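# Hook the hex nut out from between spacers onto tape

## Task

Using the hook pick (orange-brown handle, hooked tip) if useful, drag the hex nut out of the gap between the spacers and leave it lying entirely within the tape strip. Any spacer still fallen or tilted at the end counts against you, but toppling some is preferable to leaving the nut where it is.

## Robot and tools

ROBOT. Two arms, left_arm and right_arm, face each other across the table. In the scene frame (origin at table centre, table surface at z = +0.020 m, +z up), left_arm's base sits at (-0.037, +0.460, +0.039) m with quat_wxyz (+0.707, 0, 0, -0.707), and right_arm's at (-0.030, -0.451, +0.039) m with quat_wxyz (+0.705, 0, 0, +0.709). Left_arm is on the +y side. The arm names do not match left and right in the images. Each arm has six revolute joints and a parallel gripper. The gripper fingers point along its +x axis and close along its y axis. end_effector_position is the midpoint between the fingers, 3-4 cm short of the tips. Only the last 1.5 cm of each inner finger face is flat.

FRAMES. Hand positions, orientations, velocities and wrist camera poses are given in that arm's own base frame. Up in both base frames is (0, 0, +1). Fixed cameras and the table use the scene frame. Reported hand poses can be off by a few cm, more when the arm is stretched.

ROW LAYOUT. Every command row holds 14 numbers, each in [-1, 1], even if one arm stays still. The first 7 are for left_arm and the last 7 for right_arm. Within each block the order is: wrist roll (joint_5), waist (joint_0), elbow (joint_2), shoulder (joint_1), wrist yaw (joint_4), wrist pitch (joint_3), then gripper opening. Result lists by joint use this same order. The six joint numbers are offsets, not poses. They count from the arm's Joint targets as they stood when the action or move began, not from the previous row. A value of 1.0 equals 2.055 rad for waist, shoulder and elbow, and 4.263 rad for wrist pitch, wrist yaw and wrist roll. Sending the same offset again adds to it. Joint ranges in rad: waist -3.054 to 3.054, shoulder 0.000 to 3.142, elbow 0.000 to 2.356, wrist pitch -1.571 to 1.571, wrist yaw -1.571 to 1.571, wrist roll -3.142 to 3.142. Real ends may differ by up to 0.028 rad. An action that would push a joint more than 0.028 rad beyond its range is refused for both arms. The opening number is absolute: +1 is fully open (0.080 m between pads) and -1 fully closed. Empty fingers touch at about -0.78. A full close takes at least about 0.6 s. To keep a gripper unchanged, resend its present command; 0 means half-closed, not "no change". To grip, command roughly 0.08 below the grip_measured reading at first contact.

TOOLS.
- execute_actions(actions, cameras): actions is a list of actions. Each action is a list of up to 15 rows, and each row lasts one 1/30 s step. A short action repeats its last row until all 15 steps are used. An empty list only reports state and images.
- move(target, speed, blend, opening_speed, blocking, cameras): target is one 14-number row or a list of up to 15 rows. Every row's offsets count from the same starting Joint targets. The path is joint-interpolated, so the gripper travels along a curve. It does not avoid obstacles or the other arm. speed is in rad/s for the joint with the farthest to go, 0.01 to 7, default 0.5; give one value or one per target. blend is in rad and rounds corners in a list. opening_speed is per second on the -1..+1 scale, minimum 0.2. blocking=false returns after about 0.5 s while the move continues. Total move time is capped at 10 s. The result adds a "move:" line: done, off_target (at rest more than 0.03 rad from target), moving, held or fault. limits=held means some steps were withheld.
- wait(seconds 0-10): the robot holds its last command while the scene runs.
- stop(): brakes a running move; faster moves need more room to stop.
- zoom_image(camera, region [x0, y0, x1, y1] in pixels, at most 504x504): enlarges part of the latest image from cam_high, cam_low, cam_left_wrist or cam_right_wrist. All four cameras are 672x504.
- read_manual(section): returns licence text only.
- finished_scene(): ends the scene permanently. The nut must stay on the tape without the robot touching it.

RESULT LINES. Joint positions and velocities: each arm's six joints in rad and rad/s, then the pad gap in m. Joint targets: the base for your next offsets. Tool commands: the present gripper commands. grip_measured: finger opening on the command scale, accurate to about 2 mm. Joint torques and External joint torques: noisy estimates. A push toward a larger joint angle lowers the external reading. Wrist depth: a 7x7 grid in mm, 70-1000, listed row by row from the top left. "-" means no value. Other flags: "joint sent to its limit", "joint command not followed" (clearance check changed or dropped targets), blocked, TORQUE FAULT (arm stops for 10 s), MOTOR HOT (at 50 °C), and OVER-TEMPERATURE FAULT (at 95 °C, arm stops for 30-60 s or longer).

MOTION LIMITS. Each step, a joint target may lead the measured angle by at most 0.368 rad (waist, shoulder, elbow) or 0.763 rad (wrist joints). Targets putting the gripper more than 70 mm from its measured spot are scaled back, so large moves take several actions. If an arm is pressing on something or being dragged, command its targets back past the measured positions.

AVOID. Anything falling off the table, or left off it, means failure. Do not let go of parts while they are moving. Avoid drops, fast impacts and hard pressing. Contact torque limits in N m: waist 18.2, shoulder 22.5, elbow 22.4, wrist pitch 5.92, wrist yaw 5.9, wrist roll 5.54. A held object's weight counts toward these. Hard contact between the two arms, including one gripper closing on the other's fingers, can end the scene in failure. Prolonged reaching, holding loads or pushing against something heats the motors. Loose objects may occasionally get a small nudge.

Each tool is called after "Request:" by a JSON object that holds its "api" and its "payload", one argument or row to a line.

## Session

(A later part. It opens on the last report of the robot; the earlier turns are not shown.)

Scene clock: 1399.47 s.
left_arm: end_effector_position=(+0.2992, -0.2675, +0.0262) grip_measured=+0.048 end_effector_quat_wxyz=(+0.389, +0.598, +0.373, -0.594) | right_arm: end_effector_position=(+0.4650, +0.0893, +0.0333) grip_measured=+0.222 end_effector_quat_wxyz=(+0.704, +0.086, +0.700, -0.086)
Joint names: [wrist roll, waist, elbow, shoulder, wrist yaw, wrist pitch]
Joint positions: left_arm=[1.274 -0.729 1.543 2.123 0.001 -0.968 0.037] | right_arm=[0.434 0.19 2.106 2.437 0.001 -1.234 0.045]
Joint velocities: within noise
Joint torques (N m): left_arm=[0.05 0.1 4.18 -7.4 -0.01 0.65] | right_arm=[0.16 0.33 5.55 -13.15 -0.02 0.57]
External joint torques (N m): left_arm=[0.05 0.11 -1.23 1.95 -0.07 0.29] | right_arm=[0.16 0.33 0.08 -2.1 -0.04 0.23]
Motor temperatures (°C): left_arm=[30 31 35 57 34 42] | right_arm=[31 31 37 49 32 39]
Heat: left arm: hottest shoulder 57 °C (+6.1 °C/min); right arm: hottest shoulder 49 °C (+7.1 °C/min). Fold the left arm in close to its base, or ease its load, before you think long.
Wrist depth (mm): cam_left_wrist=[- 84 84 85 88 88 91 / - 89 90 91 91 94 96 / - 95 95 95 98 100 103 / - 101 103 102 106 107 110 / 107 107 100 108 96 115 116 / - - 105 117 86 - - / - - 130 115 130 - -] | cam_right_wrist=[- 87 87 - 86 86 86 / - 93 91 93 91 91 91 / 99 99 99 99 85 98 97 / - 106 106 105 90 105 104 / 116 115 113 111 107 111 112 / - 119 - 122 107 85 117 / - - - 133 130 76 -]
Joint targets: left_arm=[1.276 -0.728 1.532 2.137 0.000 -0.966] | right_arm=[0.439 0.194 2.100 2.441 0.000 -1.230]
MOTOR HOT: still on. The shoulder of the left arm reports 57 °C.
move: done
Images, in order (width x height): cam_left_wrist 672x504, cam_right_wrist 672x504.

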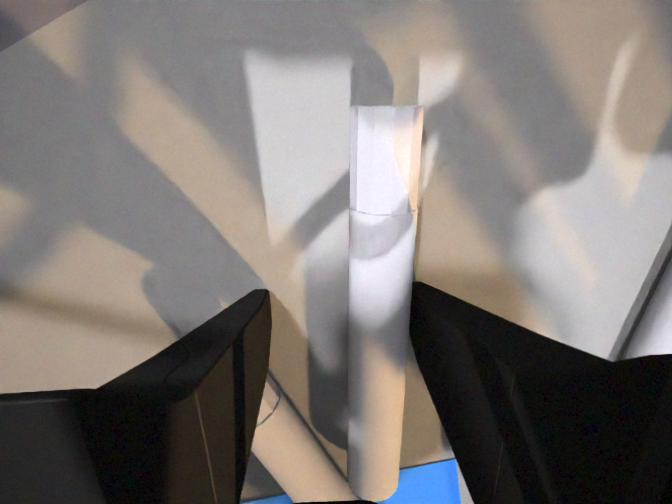

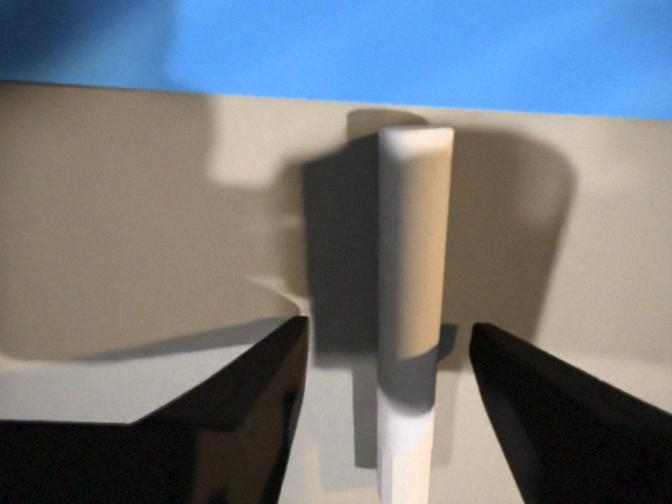

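Request:
{"api": "move", "payload": {
  "target": [
    [0,0,0,0,0,0,0.05,0,0,-0.00295,0.00052,0,0.00167,0.22],
    [0,0,0,0,0,0,-0.5,0,0,-0.00295,0.00052,0,0.00167,-0.5]
  ],
  "speed": 0.1,
  "opening_speed": 0.8,
  "cameras": ["cam_left_wrist","cam_right_wrist"]
}}

Scene clock: 1409.43 s.
left_arm: end_effector_position=(+0.2993, -0.2676, +0.0262) grip_measured=-0.473 end_effector_quat_wxyz=(+0.389, +0.598, +0.373, -0.594) | right_arm: end_effector_position=(+0.4652, +0.0894, +0.0317) grip_measured=-0.468 end_effector_quat_wxyz=(+0.704, +0.087, +0.699, -0.086)
Joint names: [wrist roll, waist, elbow, shoulder, wrist yaw, wrist pitch]
Joint positions: left_arm=[1.274 -0.729 1.543 2.123 0.001 -0.967 0.014] | right_arm=[0.435 0.19 2.099 2.437 0.001 -1.226 0.014]
Joint velocities: within noise
Joint torques (N m): left_arm=[0.03 0.09 4.22 -7.46 -0.03 0.61] | right_arm=[0.14 0.39 5.5 -13.15 -0.02 0.55]
External joint torques (N m): left_arm=[0.03 0.1 -1.13 1.81 -0.07 0.27] | right_arm=[0.14 0.39 0.02 -2.09 -0.04 0.21]
Motor temperatures (°C): left_arm=[30 31 34 57 34 42] | right_arm=[31 31 36 52 32 38]
Heat: left arm: hottest shoulder 57 °C (+4.0 °C/min); right arm: hottest shoulder 52 °C (+10.1 °C/min). Fold the left arm in close to its base, or ease its load, before you think long. Fold the right arm in close to its base, or ease its load, before you think long.
Wrist depth (mm): cam_left_wrist=[- 84 84 86 88 89 91 / - 89 90 80 93 94 96 / - 95 95 83 100 100 103 / - 101 103 92 107 107 111 / 107 109 107 94 111 117 116 / - - - 103 - - - / - - - 113 - - -] | cam_right_wrist=[- 86 86 - 85 85 85 / - 92 90 92 91 90 90 / 98 98 98 98 94 98 95 / - 105 106 104 89 104 103 / 115 114 114 109 108 111 111 / - 121 119 104 98 118 119 / - - - - 107 - -]
Joint targets: left_arm=[1.276 -0.728 1.532 2.137 0.000 -0.966] | right_arm=[0.439 0.194 2.094 2.442 0.000 -1.223]
MOTOR HOT: the shoulder of the right arm reports 52 °C; the controller stops that arm at 95 °C. To cool a motor, set the load down, stop pushing, or move to a pose that needs little force.
MOTOR HOT: still on. The shoulder of the left arm reports 57 °C.
move: done
Images, in order (width x height): cam_left_wrist 672x504, cam_right_wrist 672x504.

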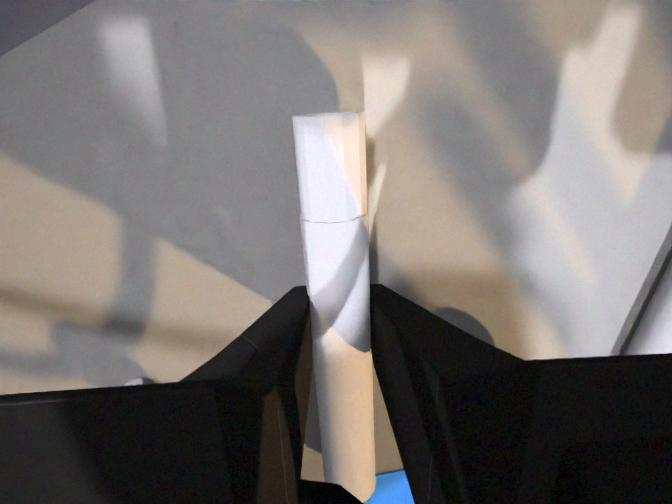

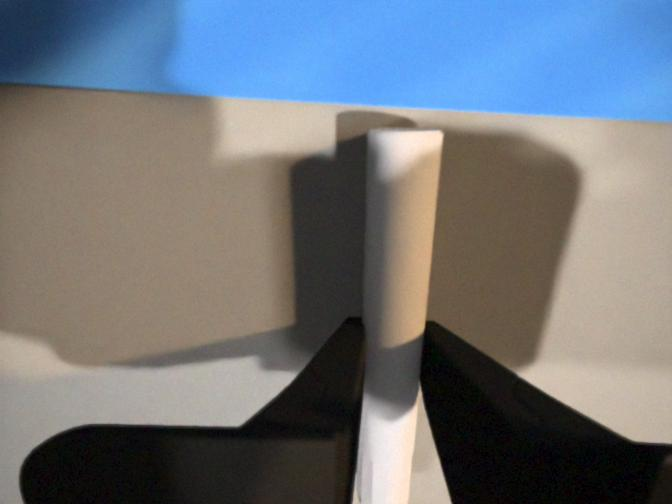

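Request:
{"api": "move", "payload": {
  "target": [
    [0,0,0,0,0,0,-0.5,0,0,0.02946,-0.00516,0,-0.01669,-0.5],
    [0,0,0,0,0,0,-0.5,-0.10298,0.00292,-0.18042,-0.17424,0,0.00303,-0.5],
    [0,0,0,0,0,0,-0.5,-0.10298,0.00292,-0.12505,-0.09563,0,-0.04718,-0.5]
  ],
  "speed": [0.25,0.5,0.3],
  "blend": [0.02,0.05,0],
  "cameras": ["cam_high","cam_low","cam_right_wrist"]
}}

Scene clock: 1446.27 s.
left_arm: end_effector_position=(+0.2993, -0.2676, +0.0262) grip_measured=-0.474 end_effector_quat_wxyz=(+0.389, +0.598, +0.373, -0.594) | right_arm: end_effector_position=(+0.3682, +0.0729, +0.0566) grip_measured=-0.468 end_effector_quat_wxyz=(+0.606, -0.077, +0.790, +0.058)
Joint names: [wrist roll, waist, elbow, shoulder, wrist yaw, wrist pitch]
Joint positions: left_arm=[1.274 -0.729 1.543 2.123 0.001 -0.967 0.014] | right_arm=[0.004 0.196 1.826 2.239 0.001 -1.42 0.014]
Joint velocities: within noise
Joint torques (N m): left_arm=[0.04 0.12 4.23 -7.39 -0.01 0.6] | right_arm=[-0.09 0.42 7.1 -11.16 -0.04 -0.4]
External joint torques (N m): left_arm=[0.04 0.03 -1.11 1.86 -0.05 0.25] | right_arm=[-0.09 0.37 2.15 -1.69 -0.04 -0.3]
Motor temperatures (°C): left_arm=[30 31 34 55 34 42] | right_arm=[31 31 35 56 32 37]
Heat: left arm: hottest shoulder 55 °C (-1.0 °C/min); right arm: hottest shoulder 56 °C (+11.1 °C/min). Fold the left arm in close to its base, or ease its load, before you think long. Fold the right arm in close to its base, or ease its load, before you think long.
Wrist depth (mm): cam_left_wrist=[- 84 84 86 88 88 91 / - 89 90 80 93 94 96 / - 95 96 83 100 100 103 / - 101 103 92 107 107 111 / 107 109 108 94 111 117 116 / - - - 103 - - - / - - - 114 - - -] | cam_right_wrist=[- 98 97 96 97 95 96 / - 108 107 104 103 103 104 / 121 121 119 116 84 116 116 / 137 136 134 134 125 131 130 / 141 148 156 145 143 151 150 / 187 180 - 103 98 170 174 / - - - - 107 - -]
Joint targets: left_arm=[1.276 -0.728 1.532 2.137 0.000 -0.966] | right_arm=[0.000 0.199 1.837 2.246 0.000 -1.424]
MOTOR HOT: still on. The shoulder of the left arm reports 55 °C.
MOTOR HOT: still on. The shoulder of the right arm reports 56 °C.
move: done
Images, in order (width x height): cam_high 672x504, cam_low 672x504, cam_right_wrist 672x504.

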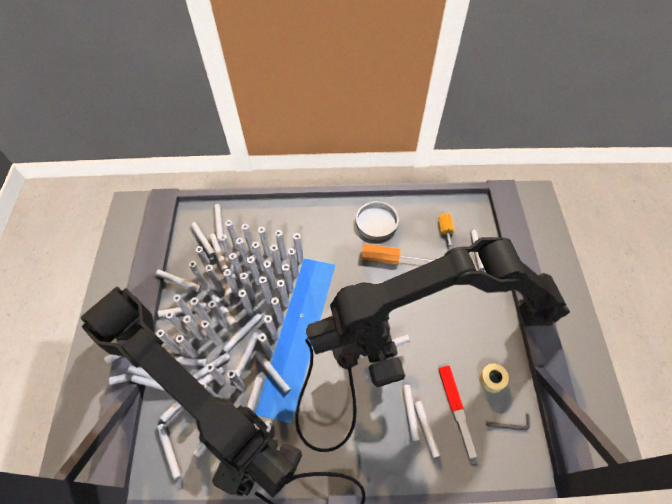

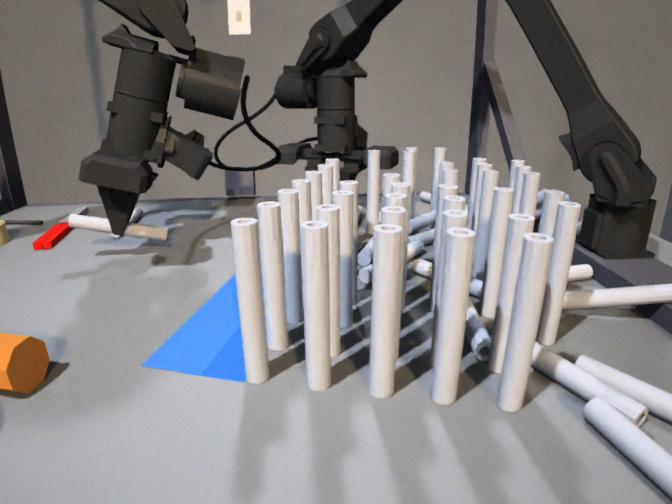

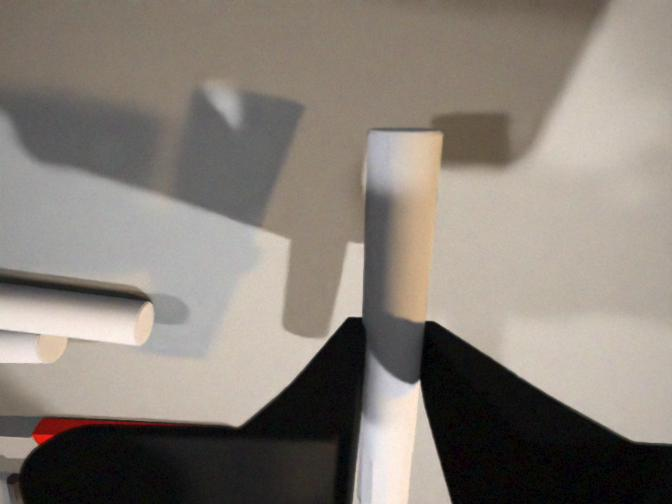

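Request:
{"api": "move", "payload": {
  "target": [0,0,0,0,0,0,-0.5,0,0,-0.05635,0.02535,0,0.03948,-0.46],
  "speed": 0.12,
  "cameras": ["cam_high","cam_low","cam_right_wrist"]
}}

Scene clock: 1458.43 s.
left_arm: end_effector_position=(+0.2993, -0.2676, +0.0262) grip_measured=-0.474 end_effector_quat_wxyz=(+0.389, +0.598, +0.373, -0.594) | right_arm: end_effector_position=(+0.3723, +0.0740, +0.0229) grip_measured=-0.452 end_effector_quat_wxyz=(+0.615, -0.077, +0.782, +0.059)
Joint names: [wrist roll, waist, elbow, shoulder, wrist yaw, wrist pitch]
Joint positions: left_arm=[1.274 -0.729 1.543 2.123 0.001 -0.967 0.014] | right_arm=[0.003 0.197 1.739 2.266 0.001 -1.282 0.015]
Joint velocities: within noise
Joint torques (N m): left_arm=[0.05 0.12 4.21 -7.4 -0.01 0.6] | right_arm=[-0.08 0.36 3.34 -7.84 -0.04 1.71]
External joint torques (N m): left_arm=[0.05 0.18 -1.21 1.95 -0.07 0.23] | right_arm=[-0.08 0.36 -1.54 1.67 -0.03 1.75]
Motor temperatures (°C): left_arm=[30 31 34 54 34 42] | right_arm=[31 31 36 53 32 36]
Heat: left arm: hottest shoulder 54 °C (-3.0 °C/min); right arm: hottest shoulder 53 °C (+4.0 °C/min). Fold the left arm in close to its base, or ease its load, before you think long. Fold the right arm in close to its base, or ease its load, before you think long.
Wrist depth (mm): cam_left_wrist=[- 84 84 86 88 88 91 / - 89 90 80 92 94 96 / - 95 95 83 100 100 103 / - 101 103 92 107 107 111 / 107 109 108 94 111 117 116 / - - - 103 - - - / - - - 113 - - -] | cam_right_wrist=[- 74 71 - 72 72 72 / - 80 - 79 78 78 77 / - 89 88 87 73 86 86 / - 100 99 98 80 96 95 / - 117 116 108 104 109 108 / 117 128 - 108 93 122 125 / - - - 124 120 - -]
Joint targets: left_arm=[1.276 -0.728 1.532 2.137 0.000 -0.966] | right_arm=[0.000 0.200 1.721 2.298 0.000 -1.256]
MOTOR HOT: still on. The shoulder of the left arm reports 54 °C.
MOTOR HOT: still on. The shoulder of the right arm reports 53 °C.
move: off_target (right_arm); right_arm: the shoulder is farthest, 0.032 rad from its target
Images, in order (width x height): cam_high 672x504, cam_low 672x504, cam_right_wrist 672x504.

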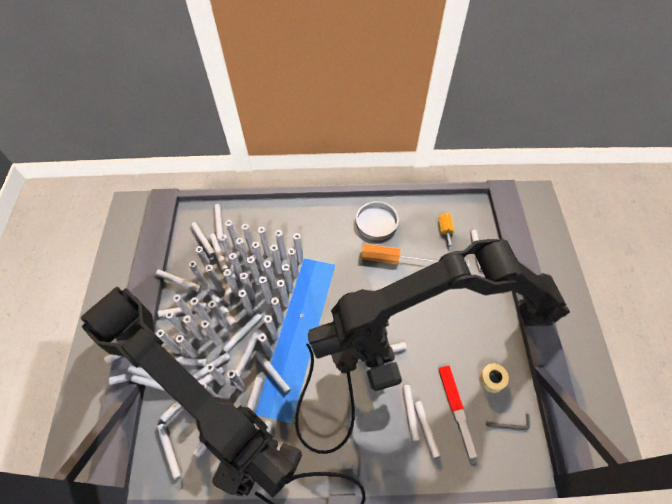

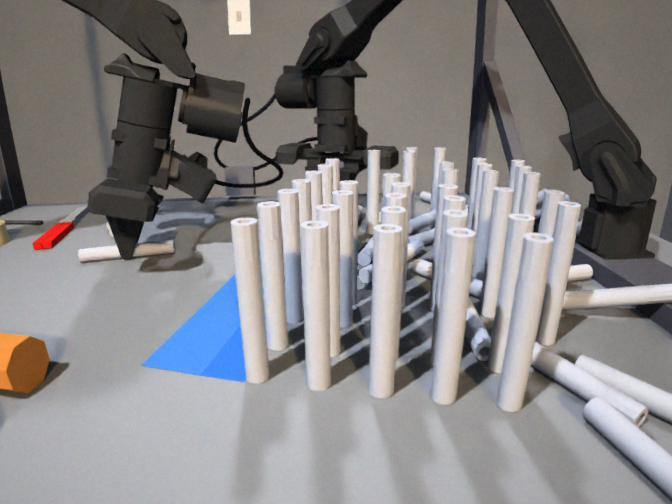

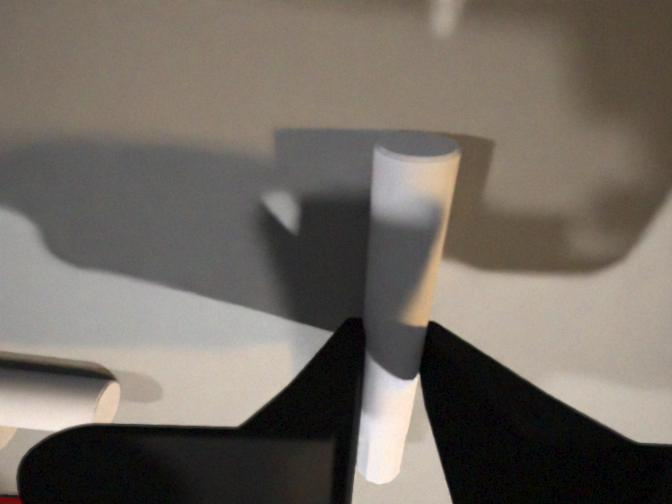

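Request:
{"api": "move", "payload": {
  "target": [
    [0,0,0,0,0,0,-0.5,0,0,0.12049,-0.03377,0,-0.06662,-0.5],
    [0,0,0,0,0,0,-0.5,0,0,-0.25013,-0.31706,0,0.16314,-0.5],
    [0,0,0,0,0,0,-0.5,0,0,-0.56084,-0.20256,0,0.54662,-0.5],
    [0,0,0,0,0,0,-0.5,0,0,-0.56529,-0.13485,0,0.58141,-0.5]
  ],
  "speed": [0.4,1.0,1.2,0.12],
  "blend": [0.03,0.05,0,0],
  "cameras": ["cam_high","cam_low","cam_right_wrist"]
}}

Scene clock: 1472.67 s.
left_arm: end_effector_position=(+0.2993, -0.2676, +0.0262) grip_measured=-0.474 end_effector_quat_wxyz=(+0.389, +0.598, +0.373, -0.594) | right_arm: end_effector_position=(+0.4256, +0.0846, +0.0542) grip_measured=-0.466 end_effector_quat_wxyz=(+0.988, -0.010, +0.118, +0.097)
Joint names: [wrist roll, waist, elbow, shoulder, wrist yaw, wrist pitch]
Joint positions: left_arm=[1.274 -0.729 1.543 2.123 0.001 -0.967 0.014] | right_arm=[0.003 0.197 0.562 2.015 0.001 1.215 0.014]
Joint velocities: within noise
Joint torques (N m): left_arm=[0.06 0.14 4.23 -7.39 0 0.59] | right_arm=[-0.06 0.35 3.7 -7.81 -0.04 2.19]
External joint torques (N m): left_arm=[0.06 0.08 -1.12 1.91 -0.05 0.25] | right_arm=[-0.06 0.37 0.27 -1.22 -0.04 0.57]
Motor temperatures (°C): left_arm=[30 31 34 54 34 42] | right_arm=[31 31 35 51 32 39]
Heat: left arm: hottest shoulder 54 °C (-3.0 °C/min); right arm: hottest shoulder 51 °C (-1.0 °C/min). Fold the left arm in close to its base, or ease its load, before you think long. Fold the right arm in close to its base, or ease its load, before you think long.
Wrist depth (mm): cam_left_wrist=[- 84 84 86 88 88 91 / - 89 90 80 92 94 96 / - 95 95 83 100 100 103 / - 101 103 92 107 107 111 / 107 109 107 94 111 117 116 / - - - 103 - - - / - - - 113 - - -] | cam_right_wrist=[243 229 302 440 - 356 - / 230 254 432 331 299 204 228 / 336 294 299 - 75 272 198 / 231 234 236 229 84 230 231 / 185 186 187 188 181 190 191 / 153 155 166 108 93 169 158 / - - - 126 119 - -]
Joint targets: left_arm=[1.276 -0.728 1.532 2.137 0.000 -0.966] | right_arm=[0.000 0.200 0.559 2.021 0.000 1.223]
MOTOR HOT: still on. The shoulder of the left arm reports 54 °C.
MOTOR HOT: still on. The shoulder of the right arm reports 51 °C.
move: done
Images, in order (width x height): cam_high 672x504, cam_low 672x504, cam_right_wrist 672x504.

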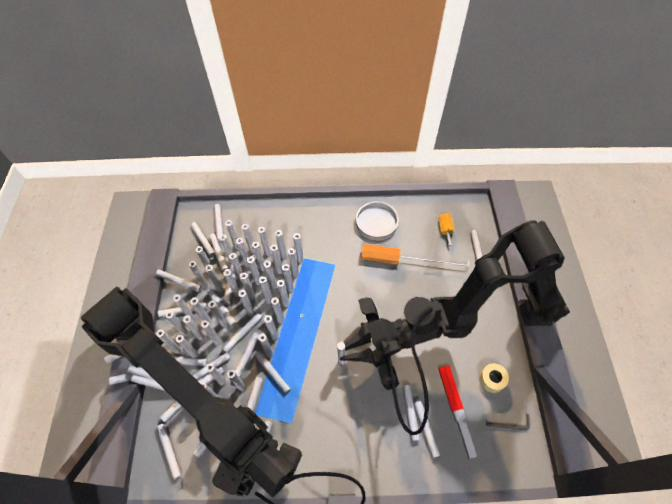

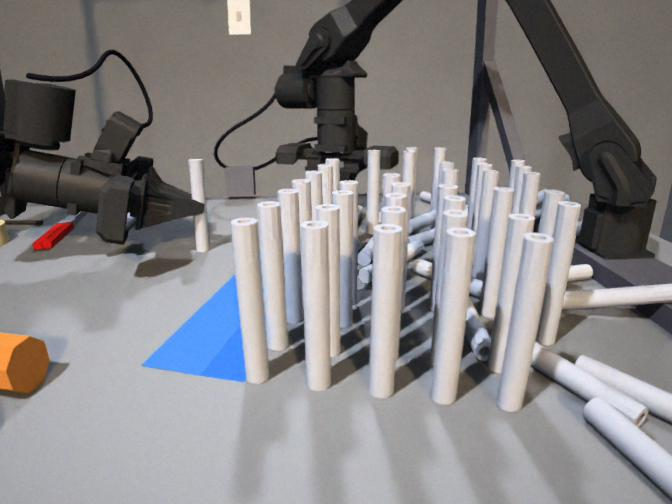

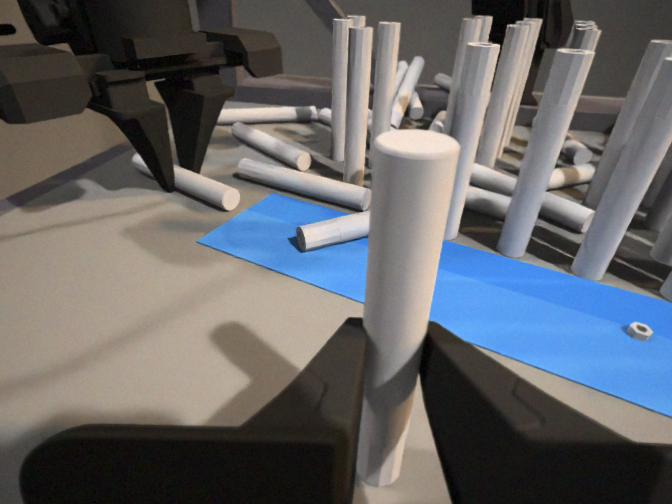

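Request:
{"api": "move", "payload": {
  "target": [0,0,0,0,0,0,-0.5,0,0,-0.0005,0.0082,0,0.0042,-0.5],
  "speed": 0.05,
  "cameras": ["cam_high","cam_low","cam_right_wrist"]
}}

Request:
{"api": "zoom_image", "payload": {
  "camera": "cam_low",
  "region": [130, 130, 290, 290]
}}

Scene clock: 1476.00 s.
left_arm: end_effector_position=(+0.2993, -0.2676, +0.0262) grip_measured=-0.474 end_effector_quat_wxyz=(+0.389, +0.598, +0.373, -0.594) | right_arm: end_effector_position=(+0.4260, +0.0847, +0.0532) grip_measured=-0.466 end_effector_quat_wxyz=(+0.989, -0.010, +0.114, +0.097)
Joint names: [wrist roll, waist, elbow, shoulder, wrist yaw, wrist pitch]
Joint positions: left_arm=[1.274 -0.729 1.543 2.123 0.001 -0.967 0.014] | right_arm=[0.003 0.197 0.562 2.029 0.001 1.236 0.014]
Joint velocities: within noise
Joint torques (N m): left_arm=[0.04 0.13 4.21 -7.42 -0.01 0.61] | right_arm=[-0.06 0.36 3.52 -7.43 -0.04 1.94]
External joint torques (N m): left_arm=[0.05 0.16 -1.14 1.82 -0.07 0.24] | right_arm=[-0.06 0.34 0.06 -0.77 -0.03 0.3]
Motor temperatures (°C): left_arm=[30 31 34 54 34 42] | right_arm=[31 31 35 50 32 40]
Heat: left arm: hottest shoulder 54 °C (-2.0 °C/min); right arm: hottest shoulder 50 °C (-3.0 °C/min). Fold the left arm in close to its base, or ease its load, before you think long. Fold the right arm in close to its base, or ease its load, before you think long.
Wrist depth (mm): cam_left_wrist=[- 84 84 86 88 88 91 / - 89 90 80 93 94 96 / - 95 96 83 100 100 103 / - 101 103 92 107 107 111 / 107 109 108 94 111 117 116 / - - - 103 - - - / - - - 113 - - -] | cam_right_wrist=[244 228 298 444 - 389 - / 230 249 417 332 305 203 228 / - 296 302 - 75 266 195 / 233 235 235 228 84 232 222 / 185 187 188 188 182 191 192 / 154 155 166 108 93 169 159 / - - - 126 119 - -]
Joint targets: left_arm=[1.276 -0.728 1.532 2.137 0.000 -0.966] | right_arm=[0.000 0.200 0.558 2.038 0.000 1.241]
MOTOR HOT: still on. The shoulder of the left arm reports 54 °C.
MOTOR HOT: still on. The shoulder of the right arm reports 50 °C.
move: done
Images, in order (width x height): cam_high 672x504, cam_low 672x504, cam_right_wrist 672x504.

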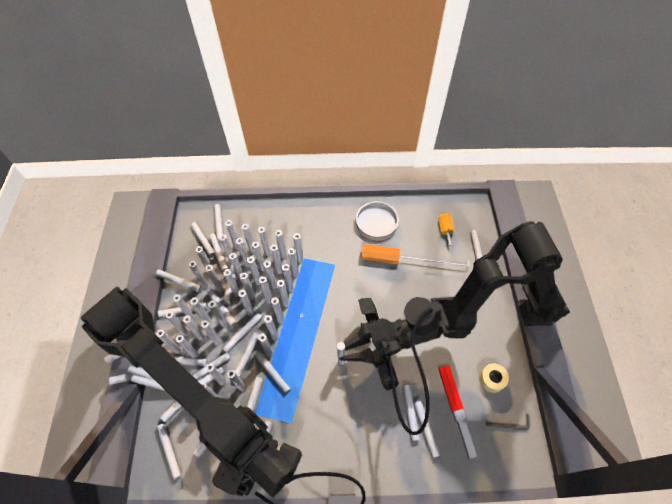

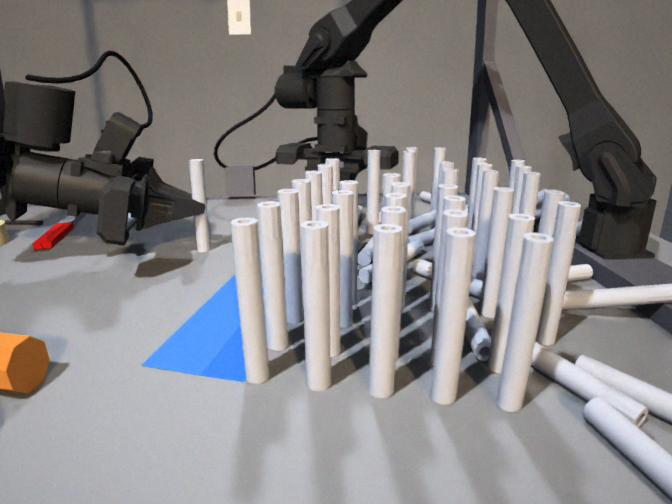

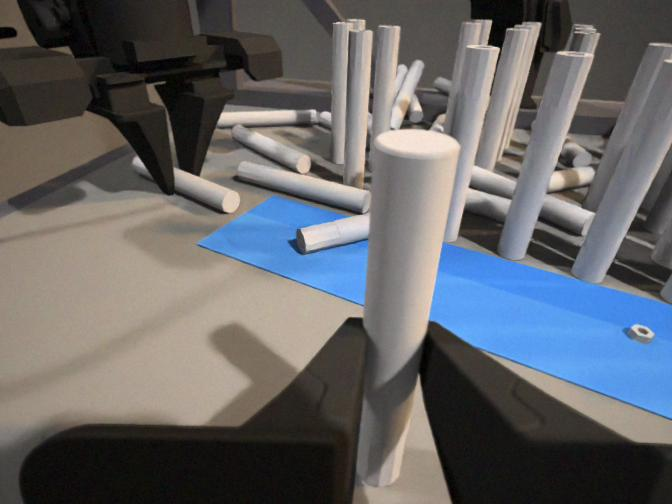

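Scaled by 3.150 from the camera's 672x504 image, which has a finer 960x720 frame.

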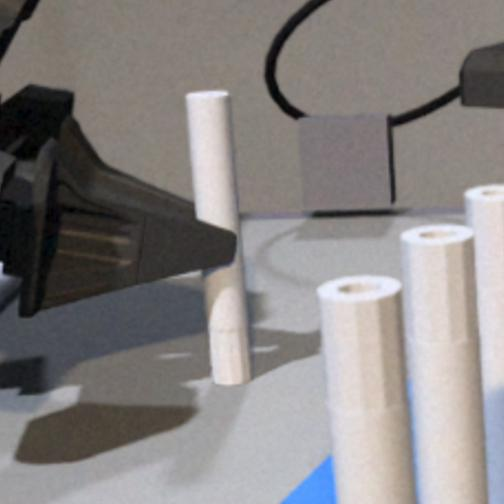

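Request:
{"api": "move", "payload": {
  "target": [0,0,0,0,0,0,-0.5,0,0,0,0.0145,0,0.0135,-0.5],
  "speed": 0.05,
  "cameras": ["cam_low"]
}}

Request:
{"api": "zoom_image", "payload": {
  "camera": "cam_low",
  "region": [130, 130, 290, 290]
}}

Scene clock: 1485.10 s.
left_arm: end_effector_position=(+0.2993, -0.2676, +0.0262) grip_measured=-0.474 end_effector_quat_wxyz=(+0.389, +0.598, +0.373, -0.594) | right_arm: end_effector_position=(+0.4271, +0.0849, +0.0525) grip_measured=-0.466 end_effector_quat_wxyz=(+0.990, -0.009, +0.101, +0.097)
Joint names: [wrist roll, waist, elbow, shoulder, wrist yaw, wrist pitch]
Joint positions: left_arm=[1.274 -0.729 1.543 2.123 0.001 -0.967 0.014] | right_arm=[0.003 0.197 0.562 2.059 0.001 1.293 0.014]
Joint velocities: within noise
Joint torques (N m): left_arm=[0.04 0.13 4.21 -7.39 -0.01 0.61] | right_arm=[-0.07 0.34 3.36 -7.57 -0.04 2.05]
External joint torques (N m): left_arm=[0.04 0.11 -1.09 1.79 -0.06 0.27] | right_arm=[-0.07 0.34 0.04 -0.82 -0.04 0.39]
Motor temperatures (°C): left_arm=[30 31 34 53 34 42] | right_arm=[31 31 34 49 32 41]
Heat: left arm: hottest shoulder 53 °C (-3.0 °C/min); right arm: hottest shoulder 49 °C (-5.1 °C/min). Fold the left arm in close to its base, or ease its load, before you think long. Fold the right arm in close to its base, or ease its load, before you think long.
Wrist depth (mm): cam_left_wrist=[- 84 84 86 88 89 91 / - 89 90 80 92 94 96 / - 95 95 83 100 100 103 / - 101 103 92 107 107 111 / 107 109 108 94 111 117 116 / - - - 103 - - - / - - - 113 - - -] | cam_right_wrist=[248 228 471 - - 393 - / 205 243 434 329 301 209 228 / - 291 313 - 75 271 198 / 239 240 241 230 84 237 227 / 187 189 190 190 184 193 196 / 154 156 - 108 93 171 164 / - - - 125 118 - -]
Joint targets: left_arm=[1.276 -0.728 1.532 2.137 0.000 -0.966] | right_arm=[0.000 0.200 0.558 2.067 0.000 1.298]
MOTOR HOT: still on. The shoulder of the left arm reports 53 °C.
MOTOR HOT: still on. The shoulder of the right arm reports 49 °C.
move: done
Images, in order (width x height): cam_low 672x504.

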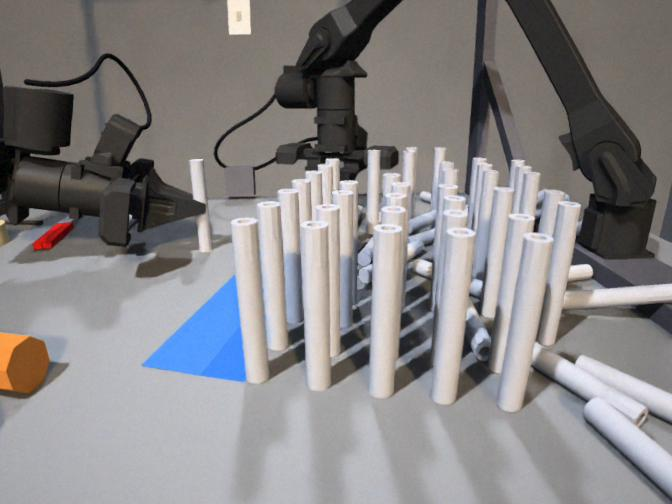

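Scaled by 3.150 from the camera's 672x504 image, which has a finer 960x720 frame.

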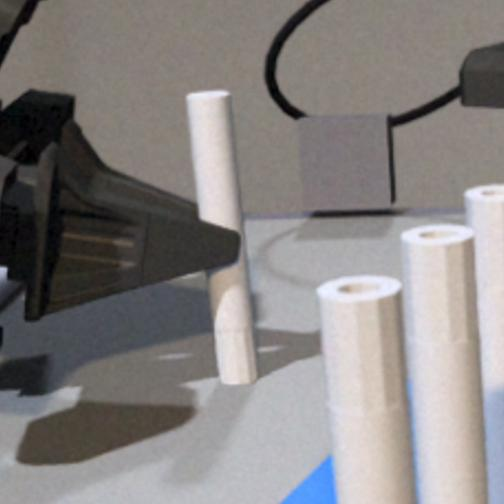

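Request:
{"api": "move", "payload": {
  "target": [0,0,0,0,0,0,-0.5,0,0,0,0.01937,0,0.00933,-0.5],
  "speed": 0.05,
  "cameras": ["cam_low"]
}}

Request:
{"api": "zoom_image", "payload": {
  "camera": "cam_low",
  "region": [130, 130, 290, 290]
}}

Scene clock: 1489.97 s.
left_arm: end_effector_position=(+0.2993, -0.2676, +0.0262) grip_measured=-0.474 end_effector_quat_wxyz=(+0.389, +0.598, +0.373, -0.594) | right_arm: end_effector_position=(+0.4276, +0.0850, +0.0506) grip_measured=-0.466 end_effector_quat_wxyz=(+0.991, -0.008, +0.092, +0.097)
Joint names: [wrist roll, waist, elbow, shoulder, wrist yaw, wrist pitch]
Joint positions: left_arm=[1.274 -0.729 1.543 2.123 0.001 -0.967 0.014] | right_arm=[0.003 0.197 0.562 2.089 0.001 1.342 0.014]
Joint velocities: within noise
Joint torques (N m): left_arm=[0.06 0.11 4.22 -7.44 0 0.61] | right_arm=[-0.07 0.35 3.21 -6.15 -0.04 1.43]
External joint torques (N m): left_arm=[0.06 0.15 -1.15 1.87 -0.05 0.26] | right_arm=[-0.07 0.35 0.04 0.6 -0.04 -0.2]
Motor temperatures (°C): left_arm=[30 31 34 53 34 42] | right_arm=[31 31 34 49 32 41]
Heat: left arm: hottest shoulder 53 °C (-3.0 °C/min); right arm: hottest shoulder 49 °C (-6.0 °C/min). Fold the left arm in close to its base, or ease its load, before you think long. Fold the right arm in close to its base, or ease its load, before you think long.
Wrist depth (mm): cam_left_wrist=[- 84 84 86 88 89 91 / - 89 90 80 93 94 96 / - 95 95 83 100 100 103 / - 101 103 92 107 107 110 / 107 109 108 94 111 117 116 / - - - 103 - - - / - - - 113 - - -] | cam_right_wrist=[251 229 - - - 396 - / 204 243 307 324 214 209 229 / - 298 325 - 76 299 196 / 244 247 247 235 87 242 231 / 189 190 192 193 194 195 199 / 154 156 - 107 93 172 166 / - - - - 116 - -]
Joint targets: left_arm=[1.276 -0.728 1.532 2.137 0.000 -0.966] | right_arm=[0.000 0.200 0.558 2.107 0.000 1.338]
MOTOR HOT: still on. The shoulder of the left arm reports 53 °C.
MOTOR HOT: still on. The shoulder of the right arm reports 49 °C.
move: done
Images, in order (width x height): cam_low 672x504.

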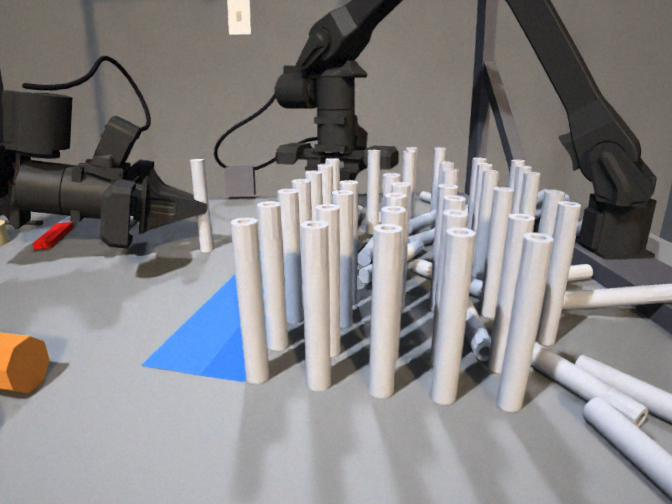

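Scaled by 3.150 from the camera's 672x504 image, which has a finer 960x720 frame.

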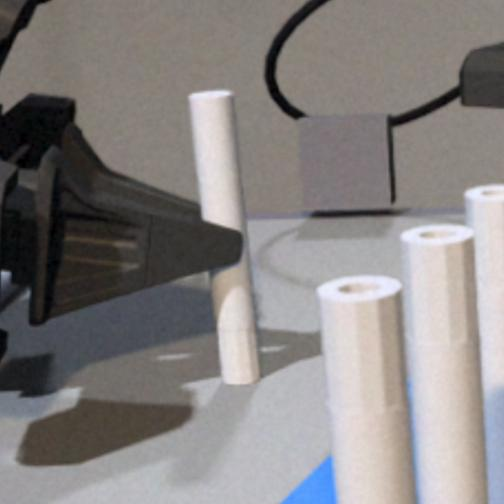

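Request:
{"api": "move", "payload": {
  "target": [
    [0,0,0,0,0,0,-0.5,0,0,0,-0.0068,0,0,-0.5],
    [0,0,0,0,0,0,-0.5,0,0,0,-0.0068,0,0,-0.2]
  ],
  "speed": 0.05,
  "opening_speed": 0.3,
  "cameras": ["cam_low","cam_right_wrist"]
}}

Request:
{"api": "zoom_image", "payload": {
  "camera": "cam_low",
  "region": [130, 130, 290, 290]
}}

Scene clock: 1496.07 s.
left_arm: end_effector_position=(+0.2993, -0.2676, +0.0262) grip_measured=-0.474 end_effector_quat_wxyz=(+0.389, +0.598, +0.373, -0.594) | right_arm: end_effector_position=(+0.4270, +0.0849, +0.0488) grip_measured=-0.203 end_effector_quat_wxyz=(+0.991, -0.008, +0.096, +0.097)
Joint names: [wrist roll, waist, elbow, shoulder, wrist yaw, wrist pitch]
Joint positions: left_arm=[1.274 -0.729 1.543 2.123 0.001 -0.967 0.014] | right_arm=[0.003 0.197 0.561 2.09 0.001 1.336 0.026]
Joint velocities: within noise
Joint torques (N m): left_arm=[0.05 0.12 4.25 -7.41 0 0.59] | right_arm=[-0.07 0.48 3.35 -8 -0.04 1.83]
External joint torques (N m): left_arm=[0.05 0.24 -1.09 1.87 -0.06 0.25] | right_arm=[-0.07 0.49 0.19 -1.21 -0.04 0.18]
Motor temperatures (°C): left_arm=[30 31 34 53 34 42] | right_arm=[31 31 34 48 32 41]
Heat: left arm: hottest shoulder 53 °C (-2.0 °C/min); right arm: hottest shoulder 48 °C (-7.1 °C/min). Fold the left arm in close to its base, or ease its load, before you think long. Fold the right arm in close to its base, or ease its load, before you think long.
Wrist depth (mm): cam_left_wrist=[- 84 84 86 88 88 91 / - 89 90 80 93 94 96 / - 95 95 83 100 100 103 / - 101 103 92 107 107 111 / 107 109 108 94 111 117 116 / - - - 103 - - - / - - - 114 - - -] | cam_right_wrist=[245 229 469 452 - 394 - / 207 243 436 328 213 203 228 / - 292 311 - 75 268 197 / 235 238 239 226 86 234 224 / 184 185 186 196 100 188 191 / 151 157 - 109 99 - 161 / - - - 126 126 - -]
Joint targets: left_arm=[1.276 -0.728 1.532 2.137 0.000 -0.966] | right_arm=[0.000 0.200 0.558 2.093 0.000 1.338]
MOTOR HOT: still on. The shoulder of the left arm reports 53 °C.
MOTOR HOT: still on. The shoulder of the right arm reports 48 °C.
move: done
Images, in order (width x height): cam_low 672x504, cam_right_wrist 672x504.

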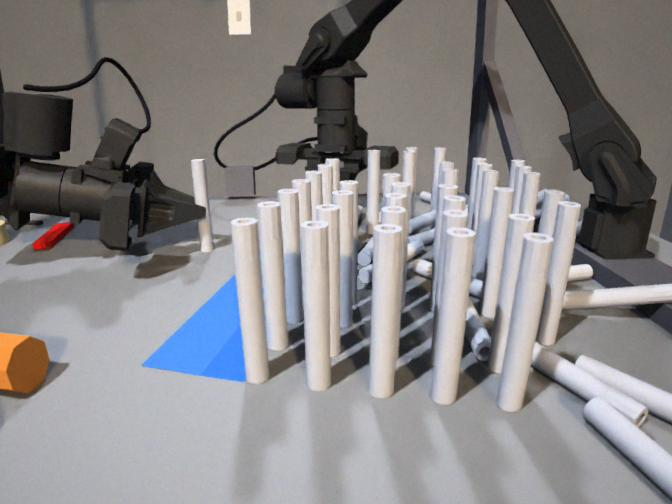

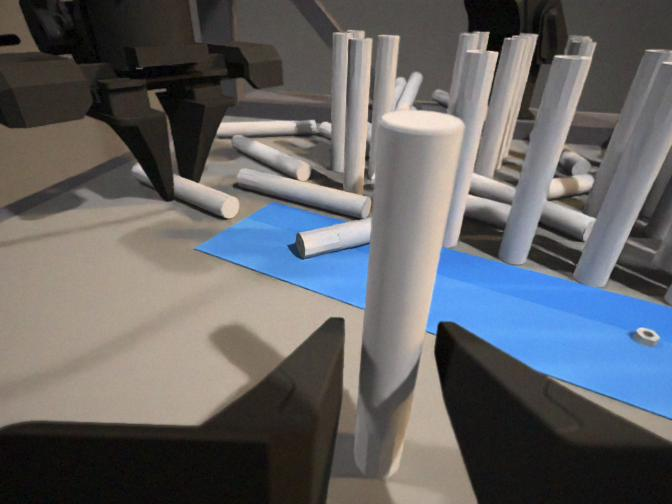

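Scaled by 3.150 from the camera's 672x504 image, which has a finer 960x720 frame.

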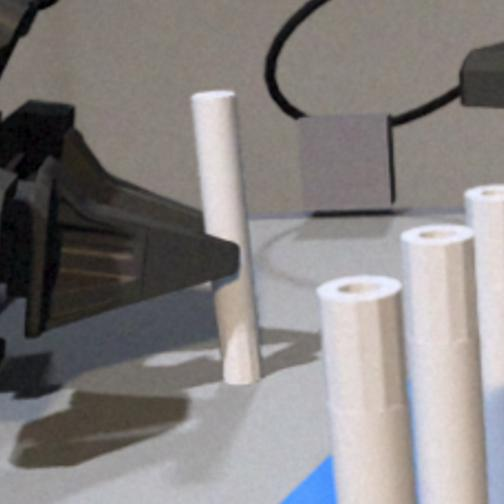

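Request:
{"api": "move", "payload": {
  "target": [
    [0,0,0,0,0,0,-0.2,0,0,0,0,0,0,-0.1],
    [0,0,0.12574,-0.0493,0,-0.08433,-0.2,0,0,-0.10013,-0.02889,0,0.03434,-0.1],
    [0,0,0.12574,-0.0493,0,-0.08433,-0.2,0,0,-0.02822,-0.38589,0,-0.17312,-0.1]
  ],
  "speed": [0.1,0.25,0.6],
  "opening_speed": 0.4
}}

Scene clock: 1531.03 s.
left_arm: end_effector_position=(+0.2893, -0.2586, +0.1106) grip_measured=-0.203 end_effector_quat_wxyz=(+0.371, +0.593, +0.391, -0.599) | right_arm: end_effector_position=(+0.3685, +0.0732, +0.1719) grip_measured=-0.102 end_effector_quat_wxyz=(+0.989, -0.009, +0.110, +0.097)
Joint names: [wrist roll, waist, elbow, shoulder, wrist yaw, wrist pitch]
Joint positions: left_arm=[1.274 -0.729 1.778 2.052 0.001 -1.325 0.026] | right_arm=[0.003 0.197 0.488 1.311 0.001 0.601 0.03]
Joint velocities: within noise
Joint torques (N m): left_arm=[0.06 0.11 7.32 -10.27 -0.01 0.39] | right_arm=[-0.07 0.38 8.29 -6.63 -0.04 1.68]
External joint torques (N m): left_arm=[0.06 0.05 1.82 -1.35 -0.06 0.12] | right_arm=[-0.07 0.37 2.31 -2.52 -0.04 0.04]
Motor temperatures (°C): left_arm=[30 31 34 54 34 41] | right_arm=[31 31 34 47 32 41]
Heat: left arm: hottest shoulder 54 °C (+0.0 °C/min); right arm: hottest shoulder 47 °C (-4.1 °C/min). Fold the left arm in close to its base, or ease its load, before you think long.
Wrist depth (mm): cam_left_wrist=[151 153 157 161 165 170 172 / 155 163 166 171 175 174 186 / 159 171 177 183 186 190 200 / 181 181 191 196 198 208 206 / 194 194 99 211 102 218 200 / - - - 228 79 - - / - - - 251 - - -] | cam_right_wrist=[- 288 505 - - - - / - 297 350 - - - - / - - 536 538 493 550 412 / - 469 447 432 410 413 297 / 365 344 366 355 357 331 292 / 298 301 - 209 273 - 298 / - - - 236 250 77 -]
Joint targets: left_arm=[1.276 -0.728 1.790 2.036 0.000 -1.326] | right_arm=[0.000 0.200 0.500 1.300 0.000 0.600]
MOTOR HOT: still on. The shoulder of the left arm reports 54 °C.
MOTOR HOT: cleared for the motors of the right arm.
move: done

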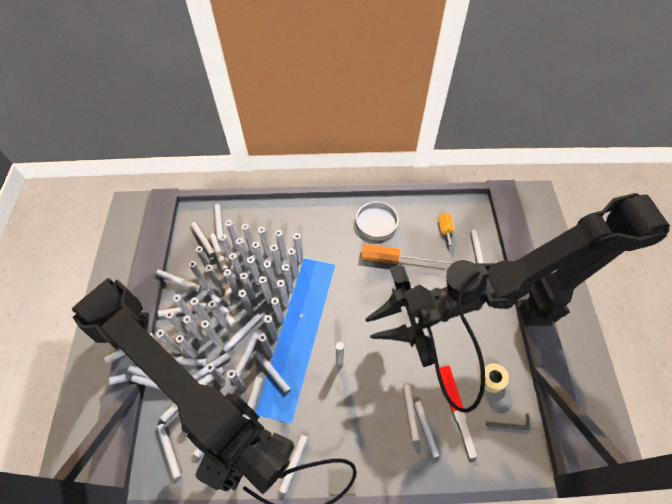

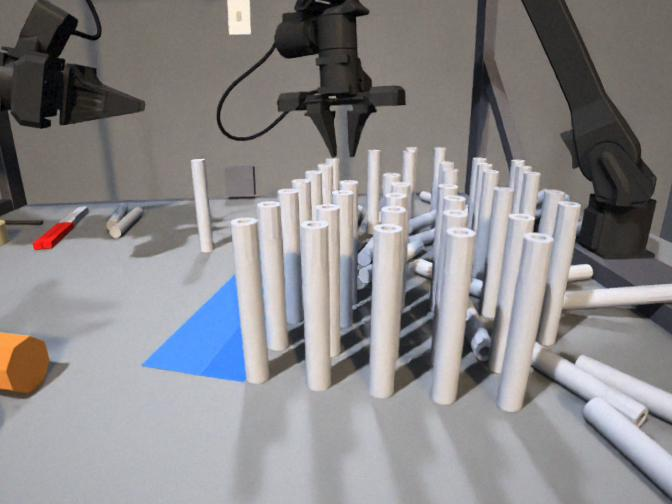

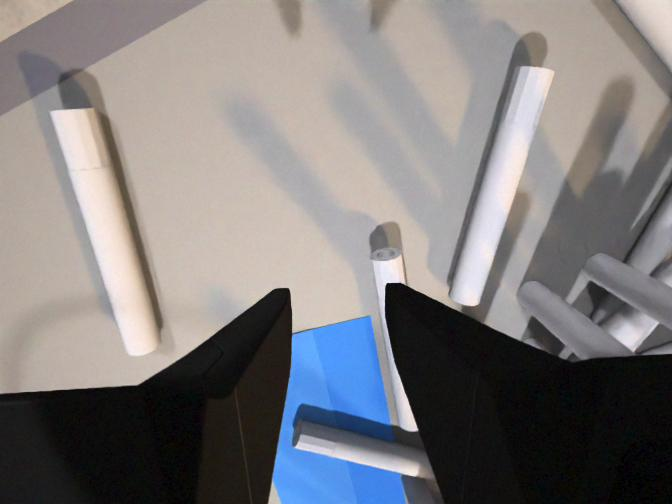

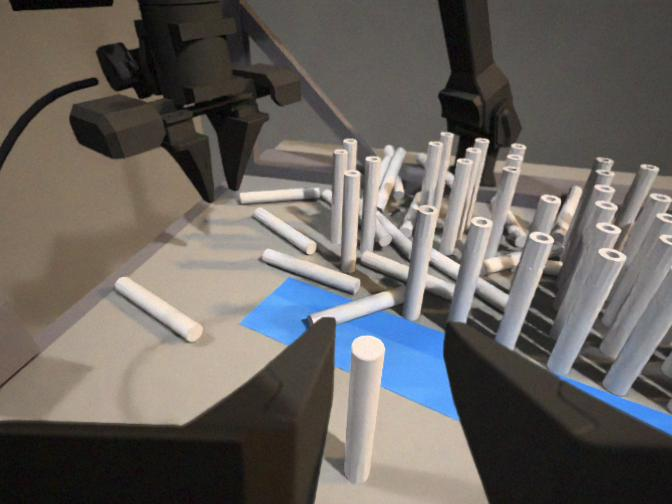

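Request:
{"api": "wait", "payload": {
  "seconds": 0.5,
  "cameras": ["cam_high","cam_right_wrist"]
}}

Request:
{"api": "zoom_image", "payload": {
  "camera": "cam_high",
  "region": [240, 250, 360, 370]
}}

Request:
{"api": "zoom_image", "payload": {
  "camera": "cam_high",
  "region": [90, 330, 350, 504]
}}

Scene clock: 1536.87 s.
left_arm: end_effector_position=(+0.2893, -0.2586, +0.1106) grip_measured=-0.203 end_effector_quat_wxyz=(+0.371, +0.593, +0.391, -0.599) | right_arm: end_effector_position=(+0.3685, +0.0732, +0.1718) grip_measured=-0.102 end_effector_quat_wxyz=(+0.989, -0.010, +0.111, +0.097)
Joint names: [wrist roll, waist, elbow, shoulder, wrist yaw, wrist pitch]
Joint positions: left_arm=[1.274 -0.729 1.778 2.052 0.001 -1.325 0.026] | right_arm=[0.003 0.197 0.488 1.311 0.001 0.6 0.03]
Joint velocities: within noise
Joint torques (N m): left_arm=[0.05 0.14 7.26 -10.3 -0.01 0.38] | right_arm=[-0.06 0.36 8.26 -6.62 -0.04 1.71]
External joint torques (N m): left_arm=[0.05 0.14 1.76 -1.34 -0.06 0.13] | right_arm=[-0.07 0.35 2.28 -2.48 -0.04 0.05]
Motor temperatures (°C): left_arm=[30 31 35 55 34 41] | right_arm=[31 31 34 47 32 42]
Heat: left arm: hottest shoulder 55 °C (+1.0 °C/min); right arm: hottest shoulder 47 °C (-3.0 °C/min). Fold the left arm in close to its base, or ease its load, before you think long.
Wrist depth (mm): cam_left_wrist=[151 153 157 161 166 170 172 / 159 163 166 171 175 173 186 / 169 172 177 183 187 191 200 / 181 185 191 195 198 208 207 / 194 197 99 211 102 218 200 / - - - 228 79 - - / - - - 250 - - -] | cam_right_wrist=[- 289 513 - - - - / - 297 348 - - - - / - - 535 540 498 550 408 / - 467 446 434 409 414 296 / 346 352 367 357 358 332 292 / 299 300 - 209 275 - 300 / - - - 236 249 77 -]
Joint targets: left_arm=[1.276 -0.728 1.790 2.036 0.000 -1.326] | right_arm=[0.000 0.200 0.500 1.300 0.000 0.600]
Tool commands: left_gripper/opening=-0.2 right_gripper/opening=-0.1
MOTOR HOT: still on. The shoulder of the left arm reports 55 °C.
wait: 0.50 s; at rest from the start
Images, in order (width x height): cam_high 672x504, cam_right_wrist 672x504.

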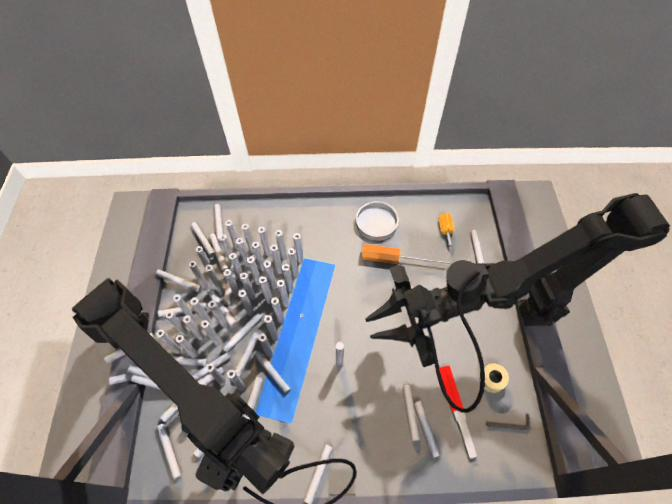

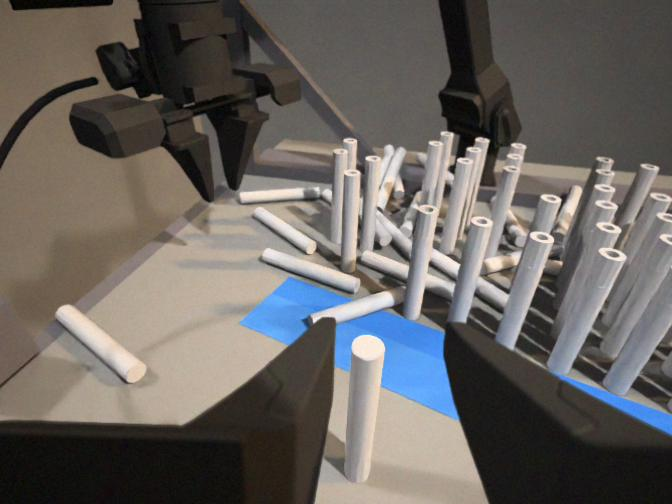

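Scaled by 4.200 from the camera's 672x504 image, which has a finer 960x720 frame.

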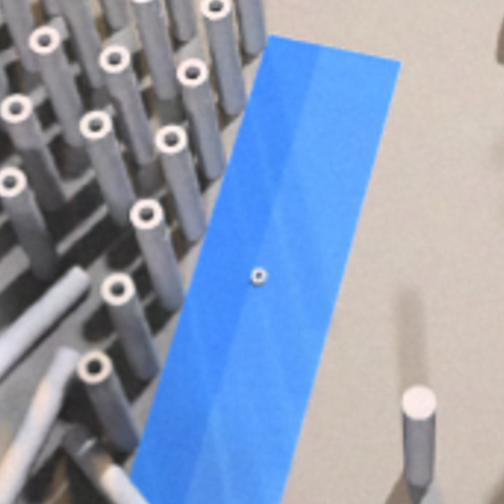

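Scaled by 1.938 from the camera's 672x504 image, which has a finer 960x720 frame.

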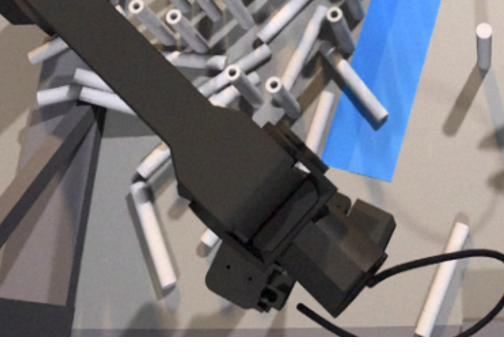

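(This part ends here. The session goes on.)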